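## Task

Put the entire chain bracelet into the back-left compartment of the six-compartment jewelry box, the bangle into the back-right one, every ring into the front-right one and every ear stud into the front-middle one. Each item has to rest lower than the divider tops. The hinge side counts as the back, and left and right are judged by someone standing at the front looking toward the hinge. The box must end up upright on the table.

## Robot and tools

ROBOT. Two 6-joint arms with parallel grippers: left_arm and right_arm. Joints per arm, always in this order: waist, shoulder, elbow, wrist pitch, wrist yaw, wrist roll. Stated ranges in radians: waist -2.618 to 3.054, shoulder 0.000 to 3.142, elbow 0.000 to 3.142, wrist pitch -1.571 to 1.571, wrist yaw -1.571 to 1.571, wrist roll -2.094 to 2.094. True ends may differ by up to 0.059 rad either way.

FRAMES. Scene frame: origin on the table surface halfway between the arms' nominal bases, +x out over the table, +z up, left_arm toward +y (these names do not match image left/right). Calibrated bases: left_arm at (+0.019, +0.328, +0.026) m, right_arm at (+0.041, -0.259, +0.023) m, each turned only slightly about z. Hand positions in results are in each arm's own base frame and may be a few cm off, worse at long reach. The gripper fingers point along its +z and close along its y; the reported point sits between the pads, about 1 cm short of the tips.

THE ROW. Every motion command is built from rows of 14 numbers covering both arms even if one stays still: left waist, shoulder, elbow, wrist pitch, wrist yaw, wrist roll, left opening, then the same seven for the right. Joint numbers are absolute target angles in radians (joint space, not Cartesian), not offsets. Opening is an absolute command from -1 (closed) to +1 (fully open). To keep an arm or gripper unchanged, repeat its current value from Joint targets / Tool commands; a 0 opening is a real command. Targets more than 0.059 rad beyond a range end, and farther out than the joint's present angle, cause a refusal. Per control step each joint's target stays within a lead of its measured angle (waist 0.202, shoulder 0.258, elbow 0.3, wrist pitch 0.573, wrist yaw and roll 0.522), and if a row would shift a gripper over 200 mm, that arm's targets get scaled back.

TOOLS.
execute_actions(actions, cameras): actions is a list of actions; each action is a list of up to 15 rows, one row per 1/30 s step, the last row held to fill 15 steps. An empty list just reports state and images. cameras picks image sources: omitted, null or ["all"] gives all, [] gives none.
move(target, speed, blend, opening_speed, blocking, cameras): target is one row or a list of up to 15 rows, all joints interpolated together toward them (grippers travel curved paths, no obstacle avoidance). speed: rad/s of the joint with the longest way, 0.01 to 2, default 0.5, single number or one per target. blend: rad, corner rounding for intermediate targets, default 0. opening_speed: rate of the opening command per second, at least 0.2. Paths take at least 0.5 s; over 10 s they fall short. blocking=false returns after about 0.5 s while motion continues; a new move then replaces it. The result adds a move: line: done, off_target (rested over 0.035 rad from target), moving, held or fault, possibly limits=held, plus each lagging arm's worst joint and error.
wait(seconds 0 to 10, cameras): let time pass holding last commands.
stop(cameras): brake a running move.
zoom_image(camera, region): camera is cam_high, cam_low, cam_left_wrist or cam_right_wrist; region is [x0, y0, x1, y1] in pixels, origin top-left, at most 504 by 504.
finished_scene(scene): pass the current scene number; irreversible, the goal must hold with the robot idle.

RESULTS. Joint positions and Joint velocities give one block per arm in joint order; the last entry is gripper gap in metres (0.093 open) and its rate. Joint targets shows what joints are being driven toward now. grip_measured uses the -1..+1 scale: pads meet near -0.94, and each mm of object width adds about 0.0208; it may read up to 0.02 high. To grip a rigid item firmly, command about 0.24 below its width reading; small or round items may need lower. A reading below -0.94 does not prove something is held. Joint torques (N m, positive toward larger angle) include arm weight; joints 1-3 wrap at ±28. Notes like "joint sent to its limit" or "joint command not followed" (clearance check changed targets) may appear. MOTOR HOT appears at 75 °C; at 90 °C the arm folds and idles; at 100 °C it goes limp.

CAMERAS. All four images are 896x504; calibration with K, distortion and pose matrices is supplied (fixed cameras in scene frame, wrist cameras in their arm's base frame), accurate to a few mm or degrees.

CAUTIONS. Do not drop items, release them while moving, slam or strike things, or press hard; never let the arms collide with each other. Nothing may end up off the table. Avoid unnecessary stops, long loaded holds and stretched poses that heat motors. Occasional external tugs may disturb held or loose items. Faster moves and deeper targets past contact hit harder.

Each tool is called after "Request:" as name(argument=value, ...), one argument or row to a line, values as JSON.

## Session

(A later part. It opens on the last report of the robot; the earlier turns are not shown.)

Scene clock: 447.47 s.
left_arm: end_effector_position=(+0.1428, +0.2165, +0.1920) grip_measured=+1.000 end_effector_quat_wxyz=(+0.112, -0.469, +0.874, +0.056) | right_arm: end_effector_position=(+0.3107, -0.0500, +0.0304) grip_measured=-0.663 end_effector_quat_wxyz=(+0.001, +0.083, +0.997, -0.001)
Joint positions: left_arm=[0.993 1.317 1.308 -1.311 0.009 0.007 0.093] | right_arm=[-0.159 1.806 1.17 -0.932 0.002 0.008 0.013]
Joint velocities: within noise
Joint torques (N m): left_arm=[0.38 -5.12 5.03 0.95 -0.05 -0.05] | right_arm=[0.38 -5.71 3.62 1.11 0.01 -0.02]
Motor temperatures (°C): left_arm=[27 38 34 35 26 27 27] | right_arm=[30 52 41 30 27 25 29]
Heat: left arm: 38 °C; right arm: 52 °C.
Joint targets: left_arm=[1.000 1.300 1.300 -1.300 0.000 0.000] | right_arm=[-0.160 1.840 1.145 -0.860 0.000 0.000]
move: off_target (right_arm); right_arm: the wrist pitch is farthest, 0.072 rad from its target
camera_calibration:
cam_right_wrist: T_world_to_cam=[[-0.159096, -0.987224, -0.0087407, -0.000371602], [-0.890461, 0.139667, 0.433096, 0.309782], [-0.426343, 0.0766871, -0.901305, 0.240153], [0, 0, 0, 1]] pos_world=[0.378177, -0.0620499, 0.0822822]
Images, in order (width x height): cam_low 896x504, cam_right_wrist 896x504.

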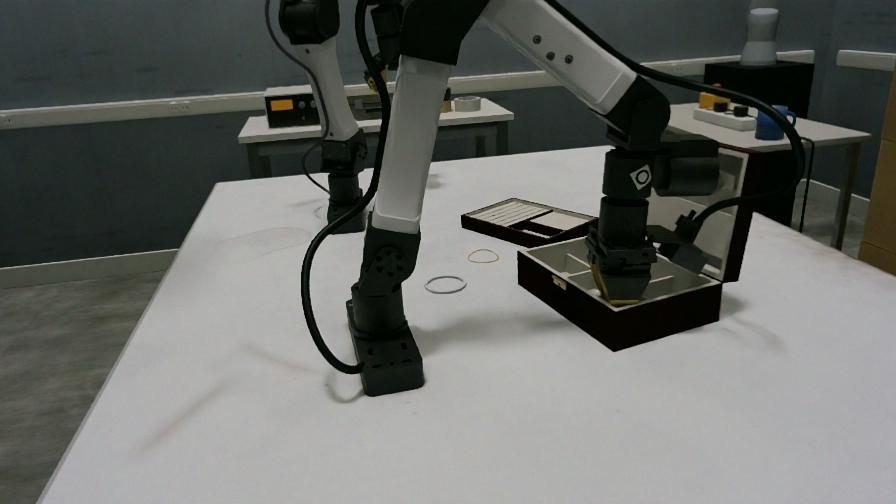

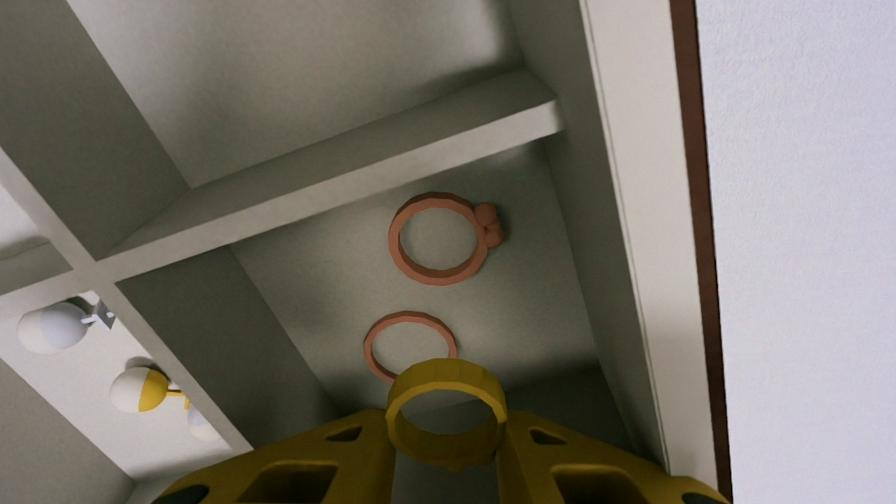

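Request:
move(
  target=[
    [1.0,1.3,1.3,-1.3,0,0,1,-0.140,1.878,1.145,-0.81,0,0,-1],
    [1.0,1.3,1.3,-1.3,0,0,1,-0.140,1.878,1.145,-0.81,0,0,-0.45],
  ],
  speed=0.3,
  opening_speed=0.5,
  cameras=["cam_low","cam_right_wrist"],
)

Scene clock: 464.10 s.
left_arm: end_effector_position=(+0.1428, +0.2165, +0.1920) grip_measured=+1.000 end_effector_quat_wxyz=(+0.112, -0.469, +0.874, +0.056) | right_arm: end_effector_position=(+0.3160, -0.0434, +0.0146) grip_measured=-0.455 end_effector_quat_wxyz=(-0.002, +0.071, +0.997, +0.002)
Joint positions: left_arm=[0.993 1.317 1.308 -1.311 0.009 0.007 0.093] | right_arm=[-0.139 1.851 1.159 -0.882 -0.005 0.003 0.023]
Joint velocities: within noise
Joint torques (N m): left_arm=[0.36 -5.12 5.01 0.95 -0.04 -0.04] | right_arm=[0.38 -6.67 4.49 1.1 0.07 0.03]
Motor temperatures (°C): left_arm=[27 37 34 35 26 27 27] | right_arm=[30 48 40 30 27 25 29]
Heat: left arm: 37 °C; right arm: 48 °C.
Joint targets: left_arm=[1.000 1.300 1.300 -1.300 0.000 0.000] | right_arm=[-0.140 1.878 1.145 -0.810 0.000 0.000]
move: off_target (right_arm); target 2's new numbers were sent with right_arm's wrist pitch 0.072 rad from that target; right_arm: the wrist pitch is farthest, 0.072 rad from its target
camera_calibration:
cam_right_wrist: T_world_to_cam=[[-0.134634, -0.990784, -0.0148574, -0.000945958], [-0.891545, 0.114578, 0.438201, 0.319562], [-0.43246, 0.0722428, -0.898754, 0.229346], [0, 0, 0, 1]] pos_world=[0.383959, -0.0541205, 0.0660794]
Images, in order (width x height): cam_low 896x504, cam_right_wrist 896x504.

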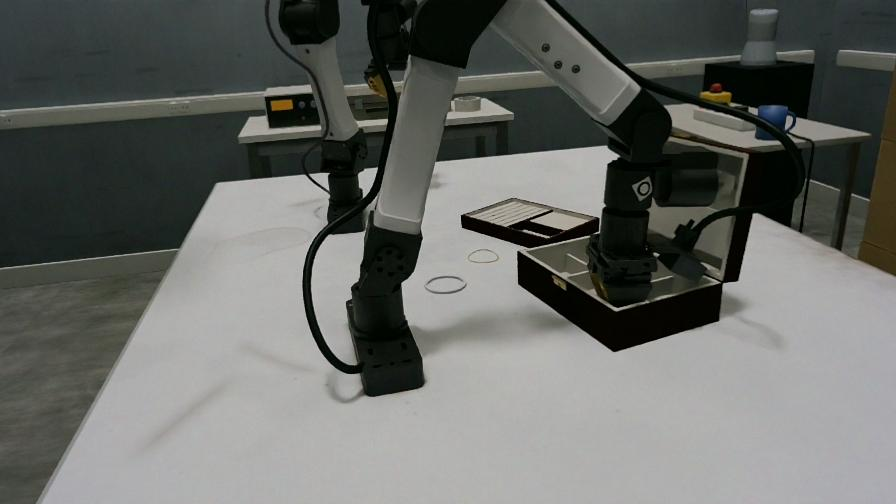

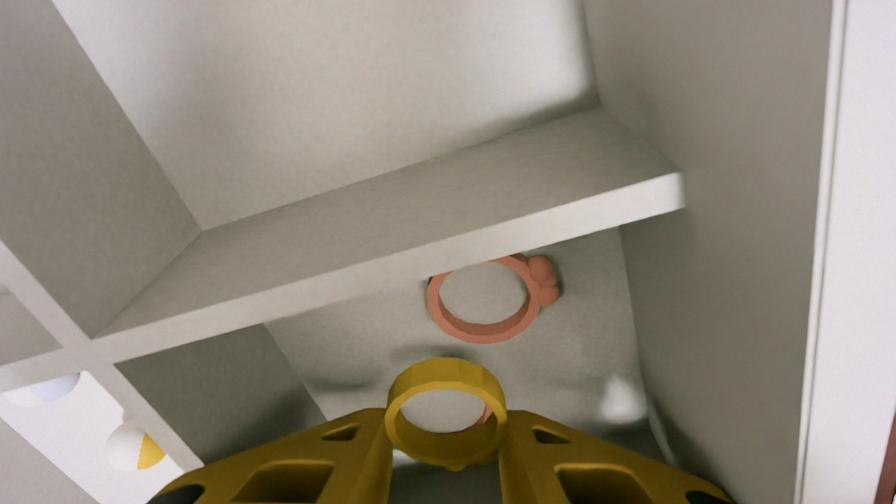

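Request:
move(
  target=[
    [1.0,1.3,1.3,-1.3,0,0,1,-0.140,1.878,1.145,-0.81,0,0,-0.3],
    [1.0,1.3,1.3,-1.3,0,0,1,-0.16,1.639,1.369,-1.29,0,0,-0.3],
  ],
  speed=[0.3,0.5],
  opening_speed=0.5,
  cameras=["cam_low","cam_right_wrist"],
)

Request:
move(
  target=[1.0,1.3,1.3,-1.3,0,0,1,0.9,1.417,0.957,-1.1,0,0,0],
  speed=0.8,
  cameras=["cam_high","cam_right_wrist"],
)

Request:
zoom_image(
  camera="cam_high",
  region=[440, 140, 610, 310],
)

Scene clock: 540.33 s.
left_arm: end_effector_position=(+0.1428, +0.2165, +0.1920) grip_measured=+1.000 end_effector_quat_wxyz=(+0.112, -0.469, +0.874, +0.056) | right_arm: end_effector_position=(+0.2896, -0.0434, +0.1181) grip_measured=-0.302 end_effector_quat_wxyz=(-0.002, +0.072, +0.997, +0.005)
Joint positions: left_arm=[0.993 1.317 1.308 -1.311 0.009 0.007 0.093] | right_arm=[-0.154 1.656 1.352 -1.272 -0.009 -0.009 0.031]
Joint velocities: within noise
Joint torques (N m): left_arm=[0.38 -5.12 5.01 0.95 -0.04 -0.05] | right_arm=[-0.03 -9.52 8.02 0.15 0.11 0.14]
Motor temperatures (°C): left_arm=[26 37 34 35 26 27 27] | right_arm=[30 45 38 31 27 25 28]
Heat: left arm: 37 °C; right arm: 45 °C.
Joint targets: left_arm=[1.000 1.300 1.300 -1.300 0.000 0.000] | right_arm=[-0.160 1.639 1.369 -1.290 0.000 0.000]
move: done
camera_calibration:
cam_right_wrist: T_world_to_cam=[[-0.137693, -0.990275, -0.0198877, -0.00144056], [-0.890887, 0.115049, 0.439412, 0.25044], [-0.432851, 0.0782216, -0.898065, 0.311241], [0, 0, 0, 1]] pos_world=[0.357636, -0.0545851, 0.16944]
Images, in order (width x height): cam_low 896x504, cam_right_wrist 896x504.

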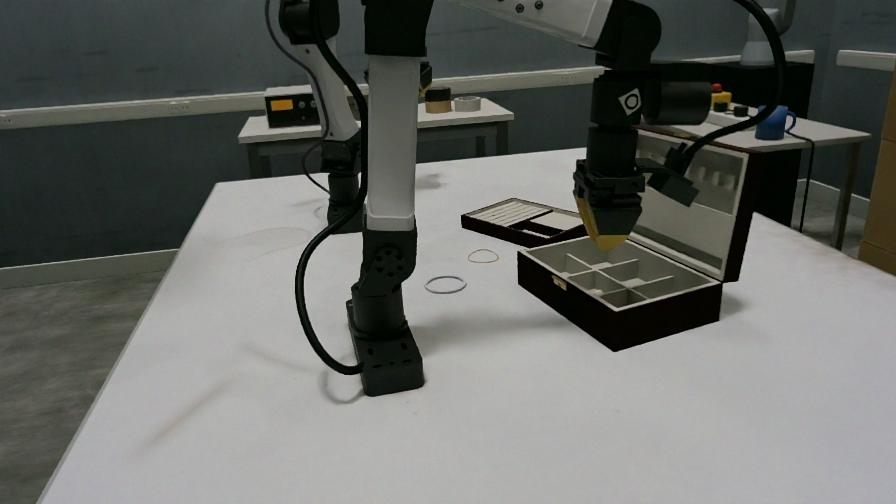

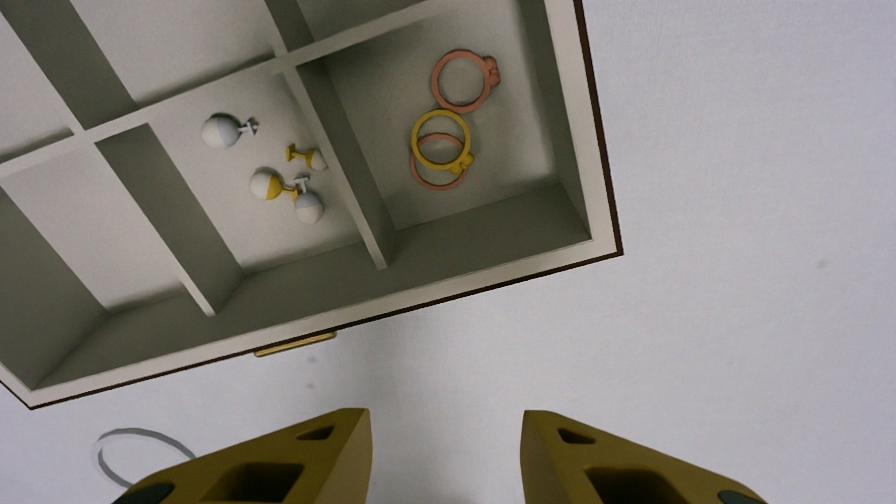

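Scene clock: 542.33 s.
left_arm: end_effector_position=(+0.1428, +0.2165, +0.1920) grip_measured=+1.000 end_effector_quat_wxyz=(+0.112, -0.469, +0.874, +0.056) | right_arm: end_effector_position=(+0.1407, +0.1766, +0.0748) grip_measured=-0.002 end_effector_quat_wxyz=(-0.009, -0.437, +0.899, -0.003)
Joint positions: left_arm=[0.993 1.317 1.308 -1.311 0.009 0.007 0.093] | right_arm=[0.896 1.437 0.965 -1.117 -0.003 -0.009 0.045]
Joint velocities: within noise
Joint torques (N m): left_arm=[0.38 -5.14 5.03 0.95 -0.04 -0.05] | right_arm=[0.8 -7.32 5.5 0.52 0.05 0.14]
Motor temperatures (°C): left_arm=[26 37 34 35 26 27 27] | right_arm=[30 45 38 30 27 25 28]
Heat: left arm: 37 °C; right arm: 45 °C.
Joint targets: left_arm=[1.000 1.300 1.300 -1.300 0.000 0.000] | right_arm=[0.900 1.417 0.957 -1.100 0.000 0.000]
move: done
camera_calibration:
cam_right_wrist: T_world_to_cam=[[0.790371, -0.612486, -0.0132226, -0.00276806], [-0.541925, -0.709057, 0.451172, 0.207028], [-0.285712, -0.349427, -0.892339, 0.245084], [0, 0, 0, 1]] pos_world=[0.184404, 0.230738, 0.125256]
Images, in order (width x height): cam_high 896x504, cam_right_wrist 896x504.

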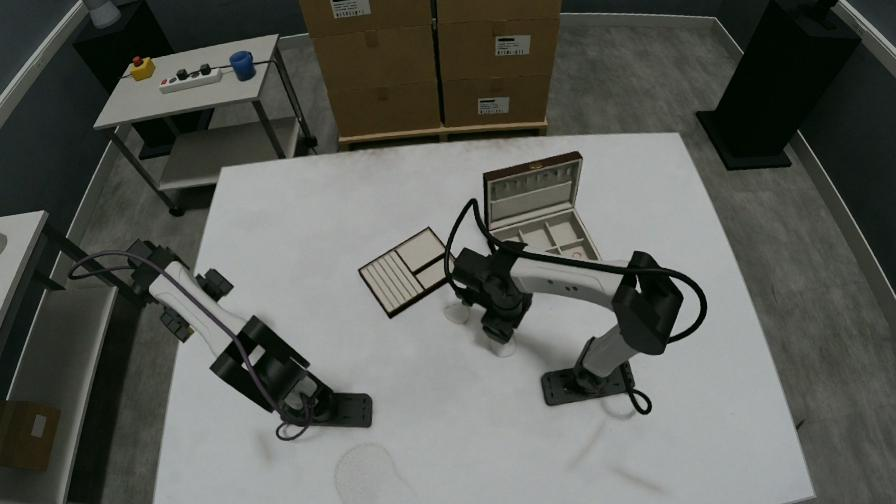

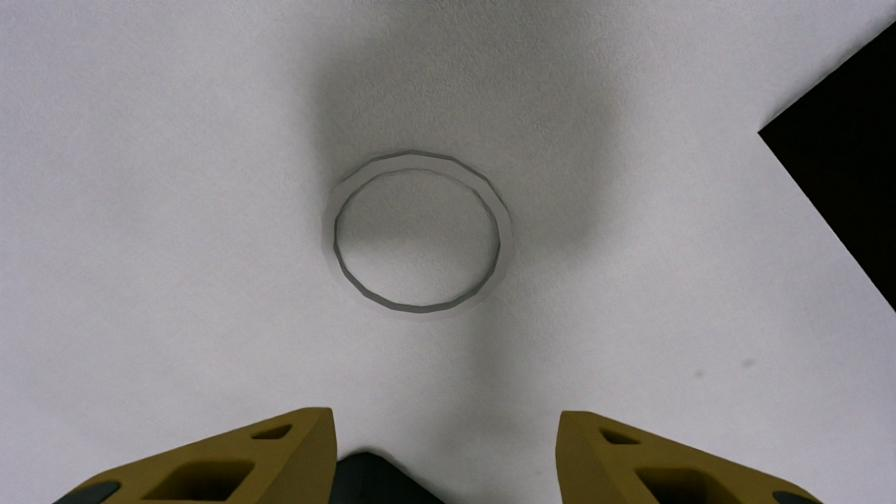

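Scaled by 2.965 from the camera's 896x504 image, which has a finer 1280x720 frame.

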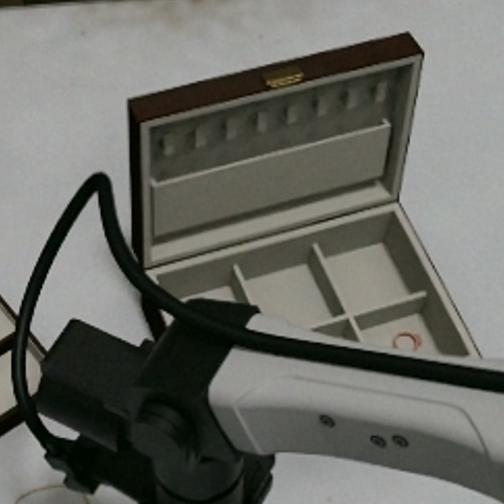

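Request:
move(
  target=[1.0,1.3,1.3,-1.3,0,0,1,1.085,1.485,0.767,-0.835,0,0,-0.4],
  speed=0.6,
  cameras=["cam_low","cam_right_wrist"],
)

Scene clock: 563.10 s.
left_arm: end_effector_position=(+0.1428, +0.2165, +0.1920) grip_measured=+1.000 end_effector_quat_wxyz=(+0.112, -0.469, +0.874, +0.056) | right_arm: end_effector_position=(+0.1052, +0.1977, +0.0207) grip_measured=-0.398 end_effector_quat_wxyz=(+0.005, -0.518, +0.855, +0.004)
Joint positions: left_arm=[0.993 1.317 1.308 -1.311 0.009 0.007 0.093] | right_arm=[1.081 1.478 0.772 -0.852 -0.001 -0.009 0.026]
Joint velocities: within noise
Joint torques (N m): left_arm=[0.39 -5.14 5.01 0.95 -0.04 -0.05] | right_arm=[0.87 -4.71 5.31 0.52 0.04 0.14]
Motor temperatures (°C): left_arm=[26 37 34 34 26 27 27] | right_arm=[30 45 39 30 27 25 28]
Heat: left arm: 37 °C; right arm: 45 °C.
Joint targets: left_arm=[1.000 1.300 1.300 -1.300 0.000 0.000] | right_arm=[1.085 1.485 0.767 -0.835 0.000 0.000]
move: done
camera_calibration:
cam_right_wrist: T_world_to_cam=[[0.889579, -0.456635, -0.0115884, -0.00376926], [-0.409416, -0.808327, 0.423068, 0.233444], [-0.202555, -0.371608, -0.906024, 0.189958], [0, 0, 0, 1]] pos_world=[0.137406, 0.257568, 0.0733001]
Images, in order (width x height): cam_low 896x504, cam_right_wrist 896x504.

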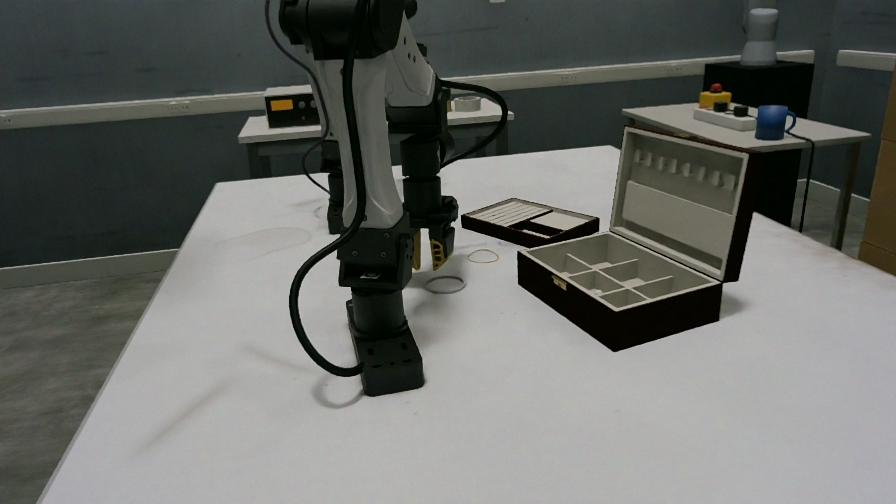

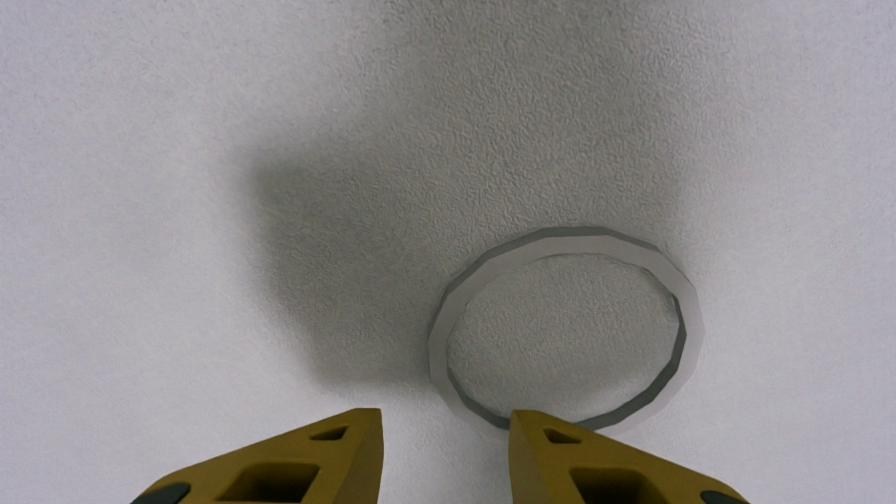

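Request:
move(
  target=[
    [1.0,1.3,1.3,-1.3,0,0,1,1.097,1.563,0.699,-0.685,0,0,-0.4],
    [1.0,1.3,1.3,-1.3,0,0,1,1.097,1.563,0.699,-0.685,0,0,-1],
    [1.0,1.3,1.3,-1.3,0,0,1,1.0,1.4,1.1,-1.271,0,-0.3,-1],
  ],
  speed=[0.3,0.5,0.5],
  opening_speed=0.8,
  cameras=["cam_low","cam_right_wrist"],
)

Scene clock: 580.20 s.
left_arm: end_effector_position=(+0.1428, +0.2165, +0.1920) grip_measured=+1.000 end_effector_quat_wxyz=(+0.112, -0.469, +0.874, +0.056) | right_arm: end_effector_position=(+0.1201, +0.1918, +0.1085) grip_measured=-0.966 end_effector_quat_wxyz=(-0.009, -0.602, +0.798, +0.001)
Joint positions: left_arm=[0.993 1.317 1.308 -1.311 0.009 0.007 0.093] | right_arm=[1.006 1.415 1.082 -1.253 -0.007 -0.287 0]
Joint velocities: within noise
Joint torques (N m): left_arm=[0.38 -5.14 5.01 0.95 -0.04 -0.05] | right_arm=[-0.01 -6.76 8.12 0.13 0.07 -0.05]
Motor temperatures (°C): left_arm=[26 37 34 34 26 27 27] | right_arm=[30 43 39 30 27 25 28]
Heat: left arm: 37 °C; right arm: 43 °C.
Joint targets: left_arm=[1.000 1.300 1.300 -1.300 0.000 0.000] | right_arm=[1.000 1.400 1.100 -1.271 0.000 -0.300]
move: done; target 2's new numbers were sent with right_arm's wrist pitch 0.055 rad from that target
camera_calibration:
cam_right_wrist: T_world_to_cam=[[0.963186, -0.267953, -0.0217817, -0.0626565], [-0.230463, -0.864702, 0.446292, 0.184442], [-0.13842, -0.424842, -0.894622, 0.271603], [0, 0, 0, 1]] pos_world=[0.140452, 0.258087, 0.159302]
Images, in order (width x height): cam_low 896x504, cam_right_wrist 896x504.

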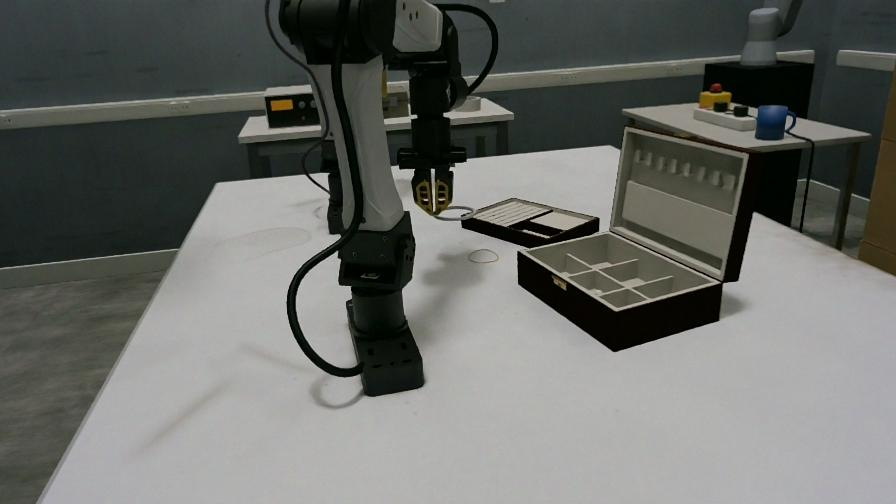

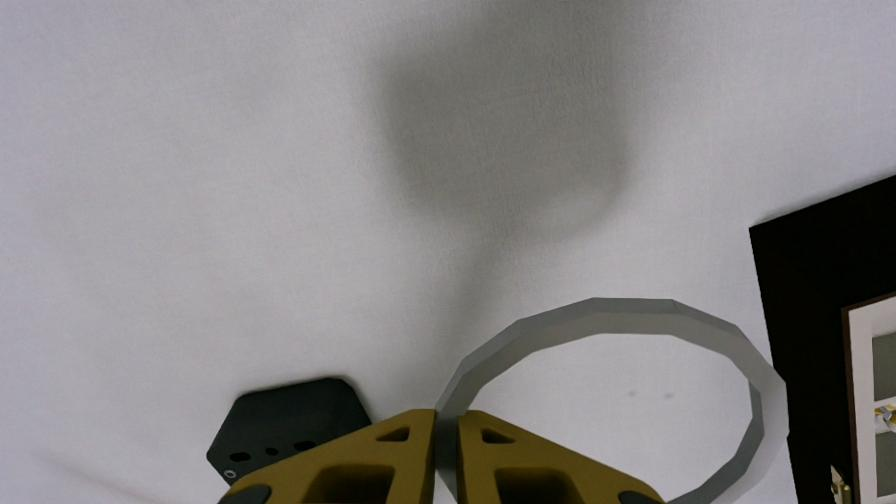

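Request:
move(
  target=[
    [1.0,1.3,1.3,-1.3,0,0,1,0.5,1.639,1.369,-1.29,0,-0.7,-1],
    [1.0,1.3,1.3,-1.3,0,0,1,-0.054,1.955,1.73,-1.325,0,-1.009,-1],
  ],
  speed=0.6,
  blend=[0.15,0],
)

Request:
zoom_image(
  camera="cam_high",
  region=[440, 140, 610, 310],
)

Request:
zoom_image(
  camera="cam_low",
  region=[500, 100, 780, 360],
)

Scene clock: 598.20 s.
left_arm: end_effector_position=(+0.1428, +0.2165, +0.1920) grip_measured=+1.000 end_effector_quat_wxyz=(+0.112, -0.469, +0.874, +0.056) | right_arm: end_effector_position=(+0.3737, -0.0199, +0.1190) grip_measured=-0.966 end_effector_quat_wxyz=(+0.013, -0.453, +0.891, -0.004)
Joint positions: left_arm=[0.993 1.317 1.308 -1.311 0.009 0.007 0.093] | right_arm=[-0.056 1.941 1.708 -1.311 -0.005 -0.996 0]
Joint velocities: within noise
Joint torques (N m): left_arm=[0.36 -5.12 5.03 0.95 -0.04 -0.05] | right_arm=[0.64 -9.51 8.59 0.23 0.02 -0.04]
Motor temperatures (°C): left_arm=[26 37 34 34 26 27 27] | right_arm=[30 43 39 29 27 25 28]
Heat: left arm: 37 °C; right arm: 43 °C.
Joint targets: left_arm=[1.000 1.300 1.300 -1.300 0.000 0.000] | right_arm=[-0.054 1.955 1.730 -1.325 0.000 -1.009]
move: done
camera_calibration:
cam_left_wrist: T_world_to_cam=[[0.83979, -0.54284, 0.00874672, -0.00404178], [-0.538137, -0.830166, 0.145716, 0.270688], [-0.0718393, -0.127078, -0.989288, 0.308469], [0, 0, 0, 1]] pos_world=[0.171222, 0.261722, 0.265756]
cam_right_wrist: T_world_to_cam=[[0.8116, -0.584141, 0.00919523, -0.31671], [-0.533872, -0.735183, 0.417715, 0.174395], [-0.237244, -0.343927, -0.908531, 0.266349], [0, 0, 0, 1]] pos_world=[0.413336, 0.0348134, 0.172052]

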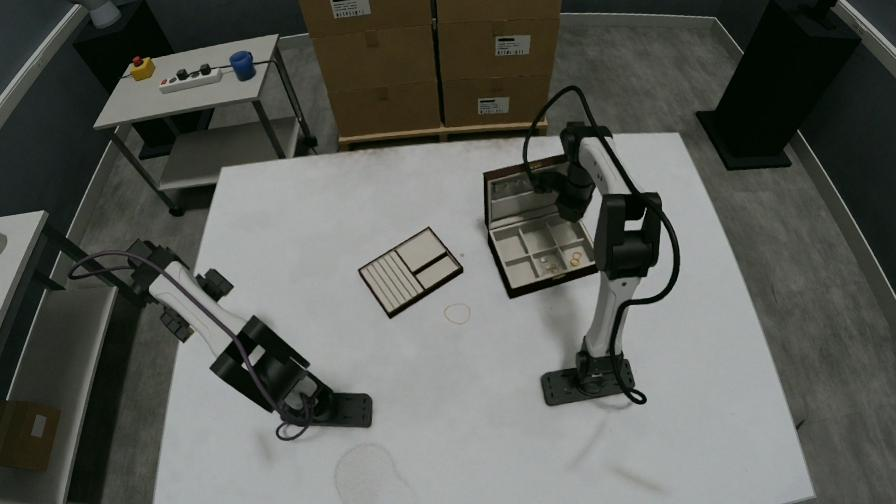

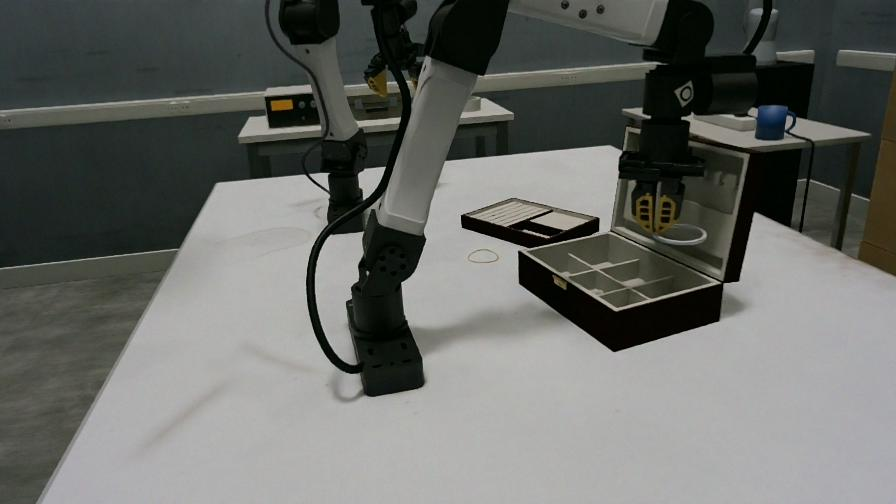

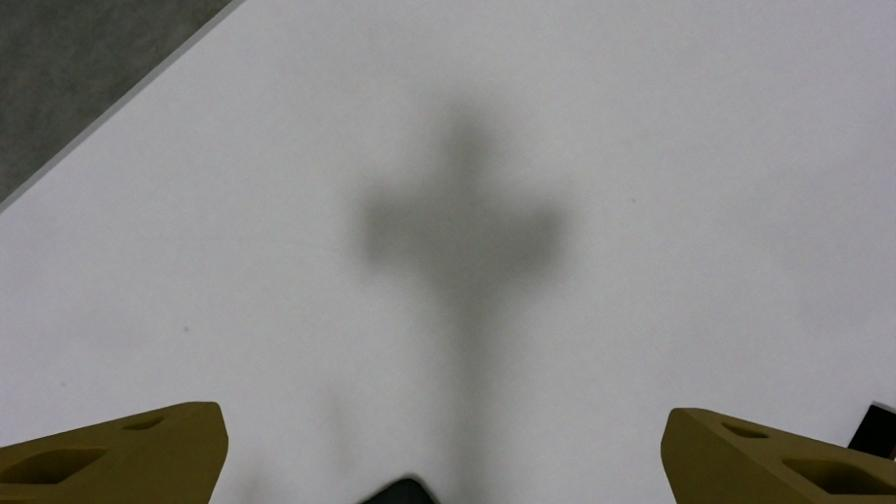

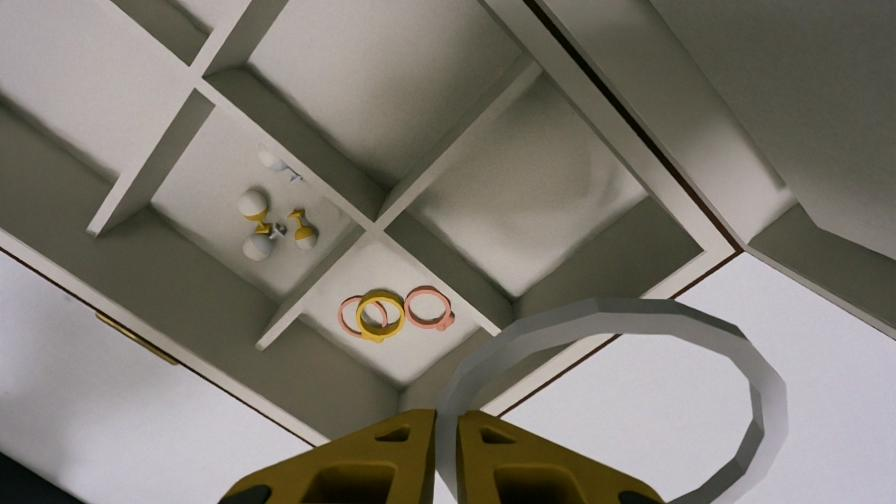

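Scaled by 2.965 from the camera's 896x504 image, which has a finer 1280x720 frame.

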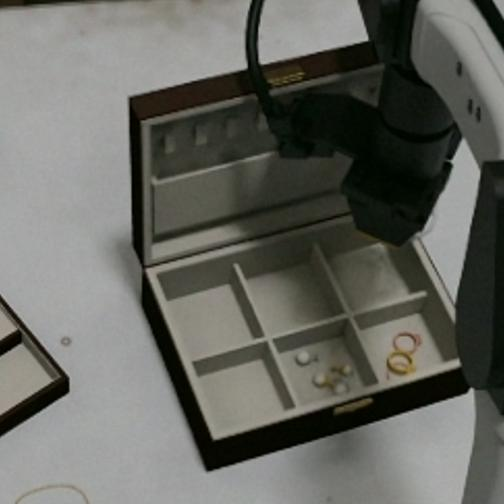

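Scaled by 1.800 from the camera's 896x504 image, which has a finer 1280x720 frame.

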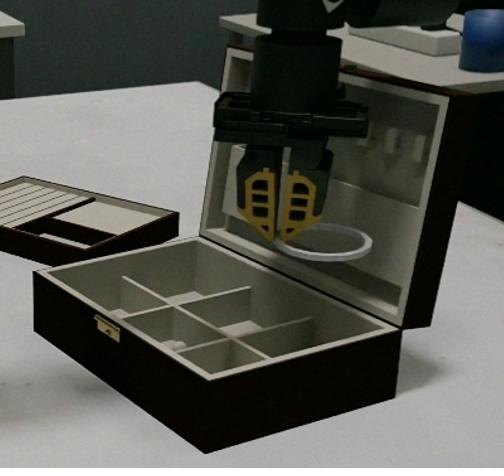

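Request:
move(
  target=[
    [1.0,1.3,1.3,-1.3,0,0,1,-0.054,1.973,1.556,-1.13,0,-1.009,-1],
  ],
  speed=0.3,
  cameras=["cam_low","cam_right_wrist"],
)

Request:
zoom_image(
  camera="cam_low",
  region=[500, 150, 760, 360],
)

Scene clock: 632.00 s.
left_arm: end_effector_position=(+0.1428, +0.2165, +0.1920) grip_measured=+1.000 end_effector_quat_wxyz=(+0.112, -0.469, +0.874, +0.056) | right_arm: end_effector_position=(+0.3735, -0.0199, +0.0775) grip_measured=-0.966 end_effector_quat_wxyz=(+0.010, -0.455, +0.891, -0.003)
Joint positions: left_arm=[0.993 1.317 1.308 -1.311 0.009 0.007 0.093] | right_arm=[-0.056 1.958 1.566 -1.158 -0.005 -0.999 0]
Joint velocities: left_arm=[0.007 0.002 -0.046 -0.066 0.051 -0.051 0] | right_arm=[within noise]
Joint torques (N m): left_arm=[0.38 -5.12 5.01 0.95 -0.04 -0.05] | right_arm=[0.65 -9.46 5.42 0.67 0.02 -0.07]
Motor temperatures (°C): left_arm=[26 37 34 34 26 27 27] | right_arm=[30 48 42 29 26 25 29]
Heat: left arm: 37 °C; right arm: 48 °C.
Joint targets: left_arm=[1.000 1.300 1.300 -1.300 0.000 0.000] | right_arm=[-0.054 1.973 1.556 -1.130 0.000 -1.009]
move: done
camera_calibration:
cam_right_wrist: T_world_to_cam=[[0.813639, -0.581353, 0.00442572, -0.316536], [-0.528957, -0.737106, 0.42057, 0.18954], [-0.241237, -0.344533, -0.907249, 0.230031], [0, 0, 0, 1]] pos_world=[0.413297, 0.0349458, 0.130381]
Images, in order (width x height): cam_low 896x504, cam_right_wrist 896x504.

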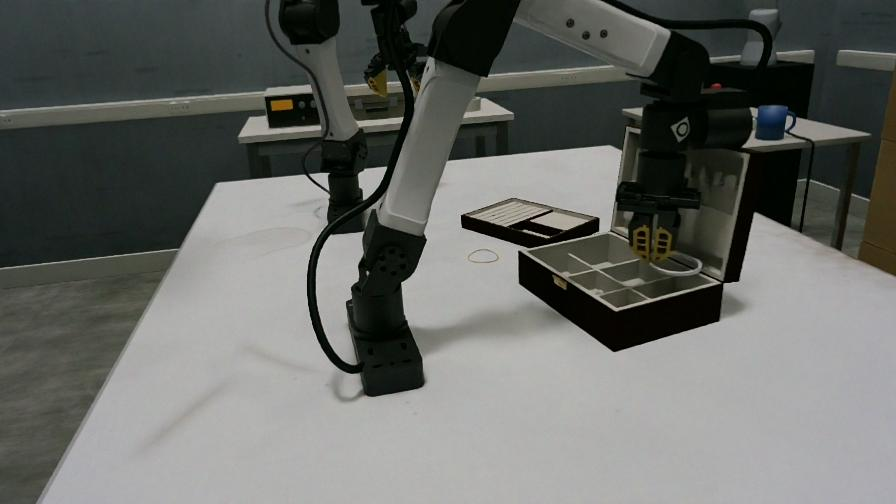

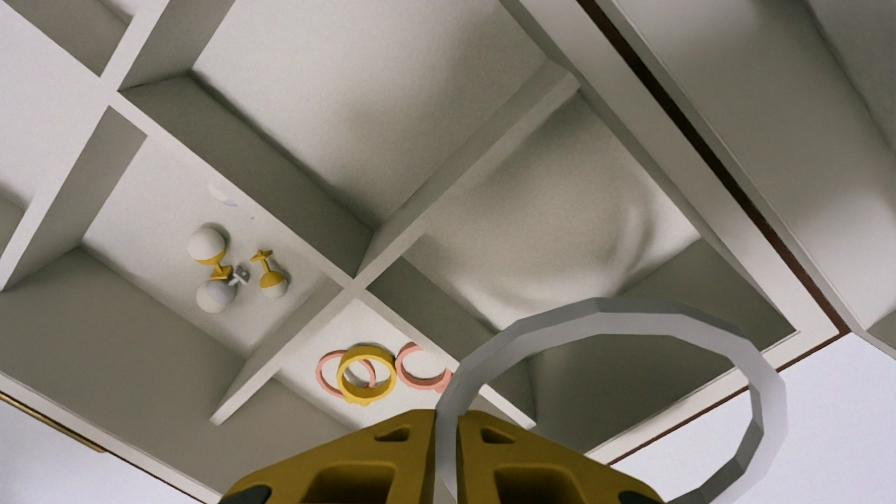

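Scaled by 1.938 from the camera's 896x504 image, which has a finer 1280x720 frame.

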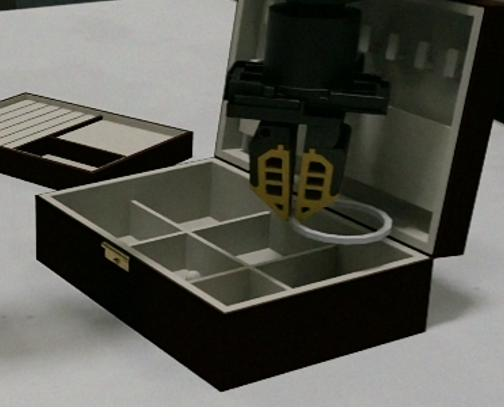

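Request:
move(
  target=[
    [1.0,1.3,1.3,-1.3,0,0,1,-0.03,2.015,1.533,-1.08,0,-0.987,-1],
  ],
  speed=0.3,
  cameras=["cam_low","cam_right_wrist"],
)

Request:
zoom_image(
  camera="cam_low",
  region=[580, 190, 760, 340],
)

Scene clock: 666.37 s.
left_arm: end_effector_position=(+0.1428, +0.2165, +0.1920) grip_measured=+1.000 end_effector_quat_wxyz=(+0.112, -0.469, +0.874, +0.056) | right_arm: end_effector_position=(+0.3820, -0.0139, +0.0557) grip_measured=-0.966 end_effector_quat_wxyz=(+0.011, -0.463, +0.886, -0.006)
Joint positions: left_arm=[0.993 1.317 1.308 -1.311 0.009 0.007 0.093] | right_arm=[-0.037 2.001 1.539 -1.084 -0.001 -1 0]
Joint velocities: within noise
Joint torques (N m): left_arm=[0.38 -5.14 5.03 0.95 -0.05 -0.05] | right_arm=[1.05 -9.89 5.74 0.41 -0.03 0.17]
Motor temperatures (°C): left_arm=[26 37 34 34 26 27 27] | right_arm=[30 50 41 29 26 25 29]
Heat: left arm: 37 °C; right arm: 50 °C.
Joint targets: left_arm=[1.000 1.300 1.300 -1.300 0.000 0.000] | right_arm=[-0.030 2.015 1.533 -1.080 0.000 -0.987]
move: done
camera_calibration:
cam_right_wrist: T_world_to_cam=[[0.824702, -0.565466, 0.0107471, -0.324154], [-0.516453, -0.745202, 0.421841, 0.202708], [-0.230528, -0.353444, -0.906606, 0.210084], [0, 0, 0, 1]] pos_world=[0.420449, 0.0420135, 0.108437]
Images, in order (width x height): cam_low 896x504, cam_right_wrist 896x504.

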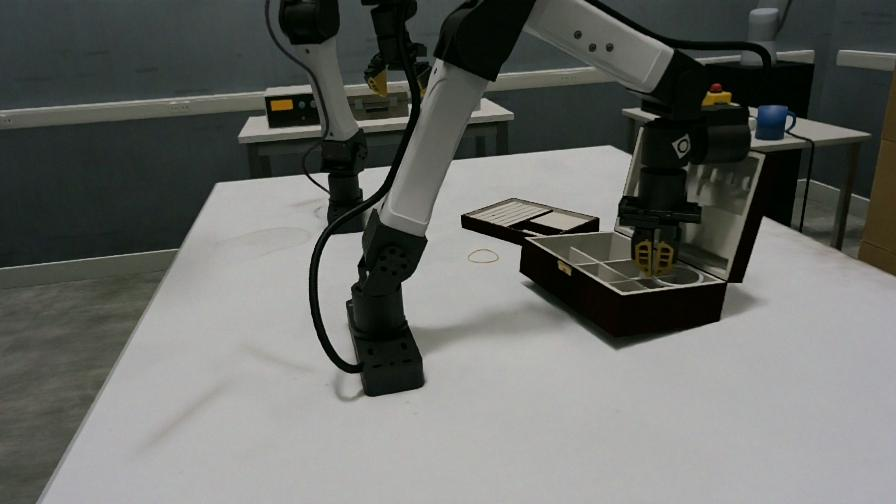

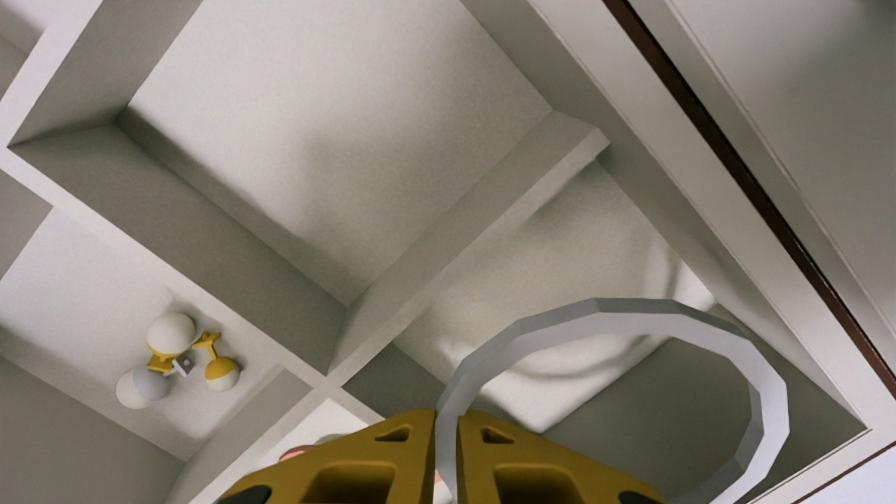

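Scaled by 2.800 from the camera's 896x504 image, which has a finer 1280x720 frame.

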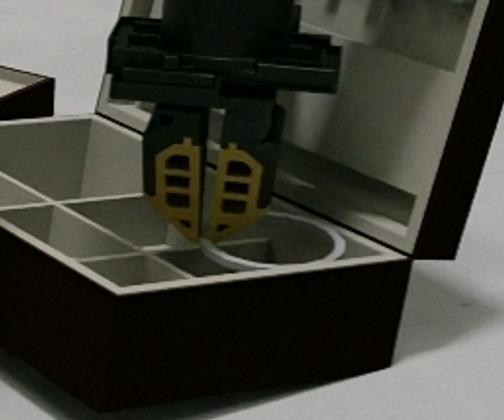

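Request:
move(
  target=[
    [1.0,1.3,1.3,-1.3,0,0,1,-0.054,1.95,1.556,-1.15,0,-1.0,-1],
  ],
  speed=0.15,
  cameras=["cam_high","cam_low","cam_right_wrist"],
)

Request:
zoom_image(
  camera="cam_low",
  region=[500, 100, 790, 360],
)

Request:
zoom_image(
  camera="cam_high",
  region=[440, 100, 640, 310],
)

Scene clock: 677.60 s.
left_arm: end_effector_position=(+0.1428, +0.2165, +0.1920) grip_measured=+1.000 end_effector_quat_wxyz=(+0.112, -0.469, +0.874, +0.056) | right_arm: end_effector_position=(+0.3683, -0.0177, +0.0619) grip_measured=-0.966 end_effector_quat_wxyz=(-0.007, -0.458, +0.889, +0.004)
Joint positions: left_arm=[0.993 1.317 1.308 -1.311 0.009 0.007 0.093] | right_arm=[-0.048 1.983 1.539 -1.143 -0.001 -0.999 0]
Joint velocities: within noise
Joint torques (N m): left_arm=[0.38 -5.12 5.03 0.95 -0.04 -0.05] | right_arm=[-0.01 -14.08 7.87 0.21 -0.03 0.04]
Motor temperatures (°C): left_arm=[26 37 34 34 26 27 27] | right_arm=[30 49 41 29 26 25 29]
Heat: left arm: 37 °C; right arm: 49 °C.
Joint targets: left_arm=[1.000 1.300 1.300 -1.300 0.000 0.000] | right_arm=[-0.054 1.950 1.556 -1.150 0.000 -1.000]
move: done
camera_calibration:
cam_right_wrist: T_world_to_cam=[[0.817226, -0.575788, -0.0246981, -0.310393], [-0.507688, -0.739528, 0.441985, 0.185806], [-0.272755, -0.348663, -0.896682, 0.226196], [0, 0, 0, 1]] pos_world=[0.409689, 0.0375544, 0.113036]
Images, in order (width x height): cam_high 896x504, cam_low 896x504, cam_right_wrist 896x504.

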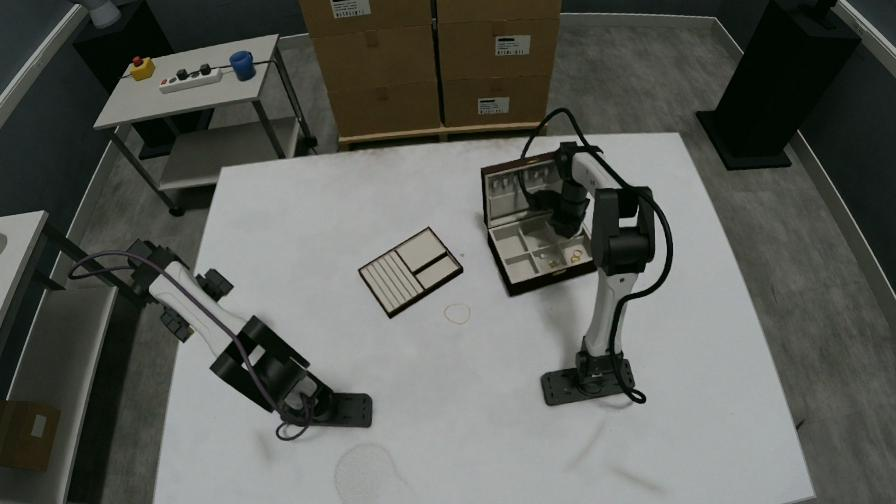

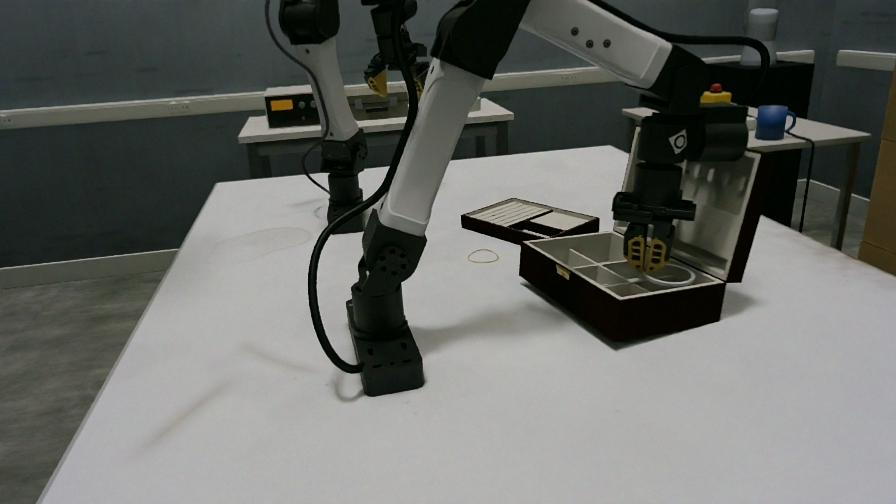

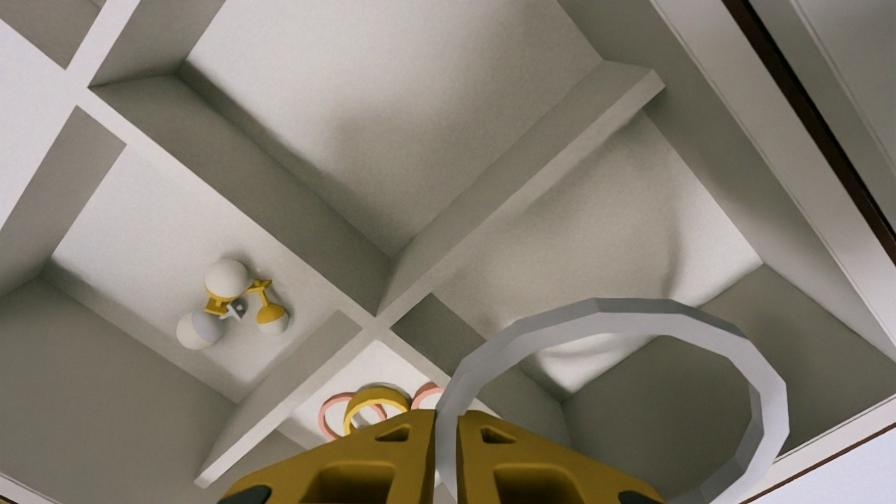

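Scaled by 1.738 from the camera's 896x504 image, which has a finer 1280x720 frame.

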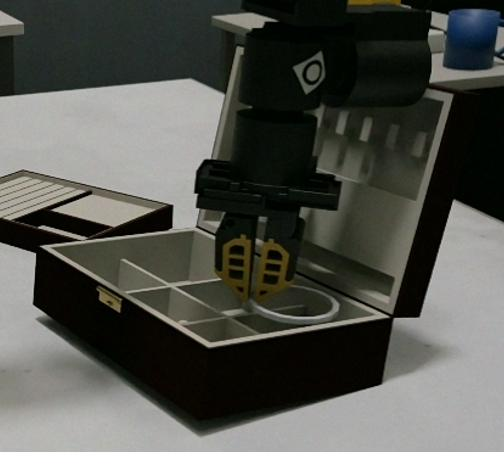

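Scaled by 2.400 from the camera's 896x504 image, which has a finer 1280x720 frame.

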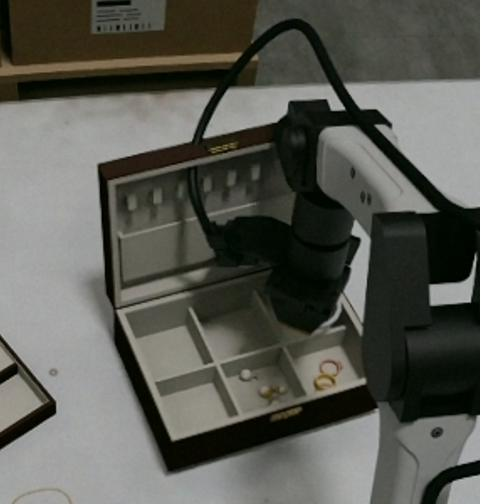

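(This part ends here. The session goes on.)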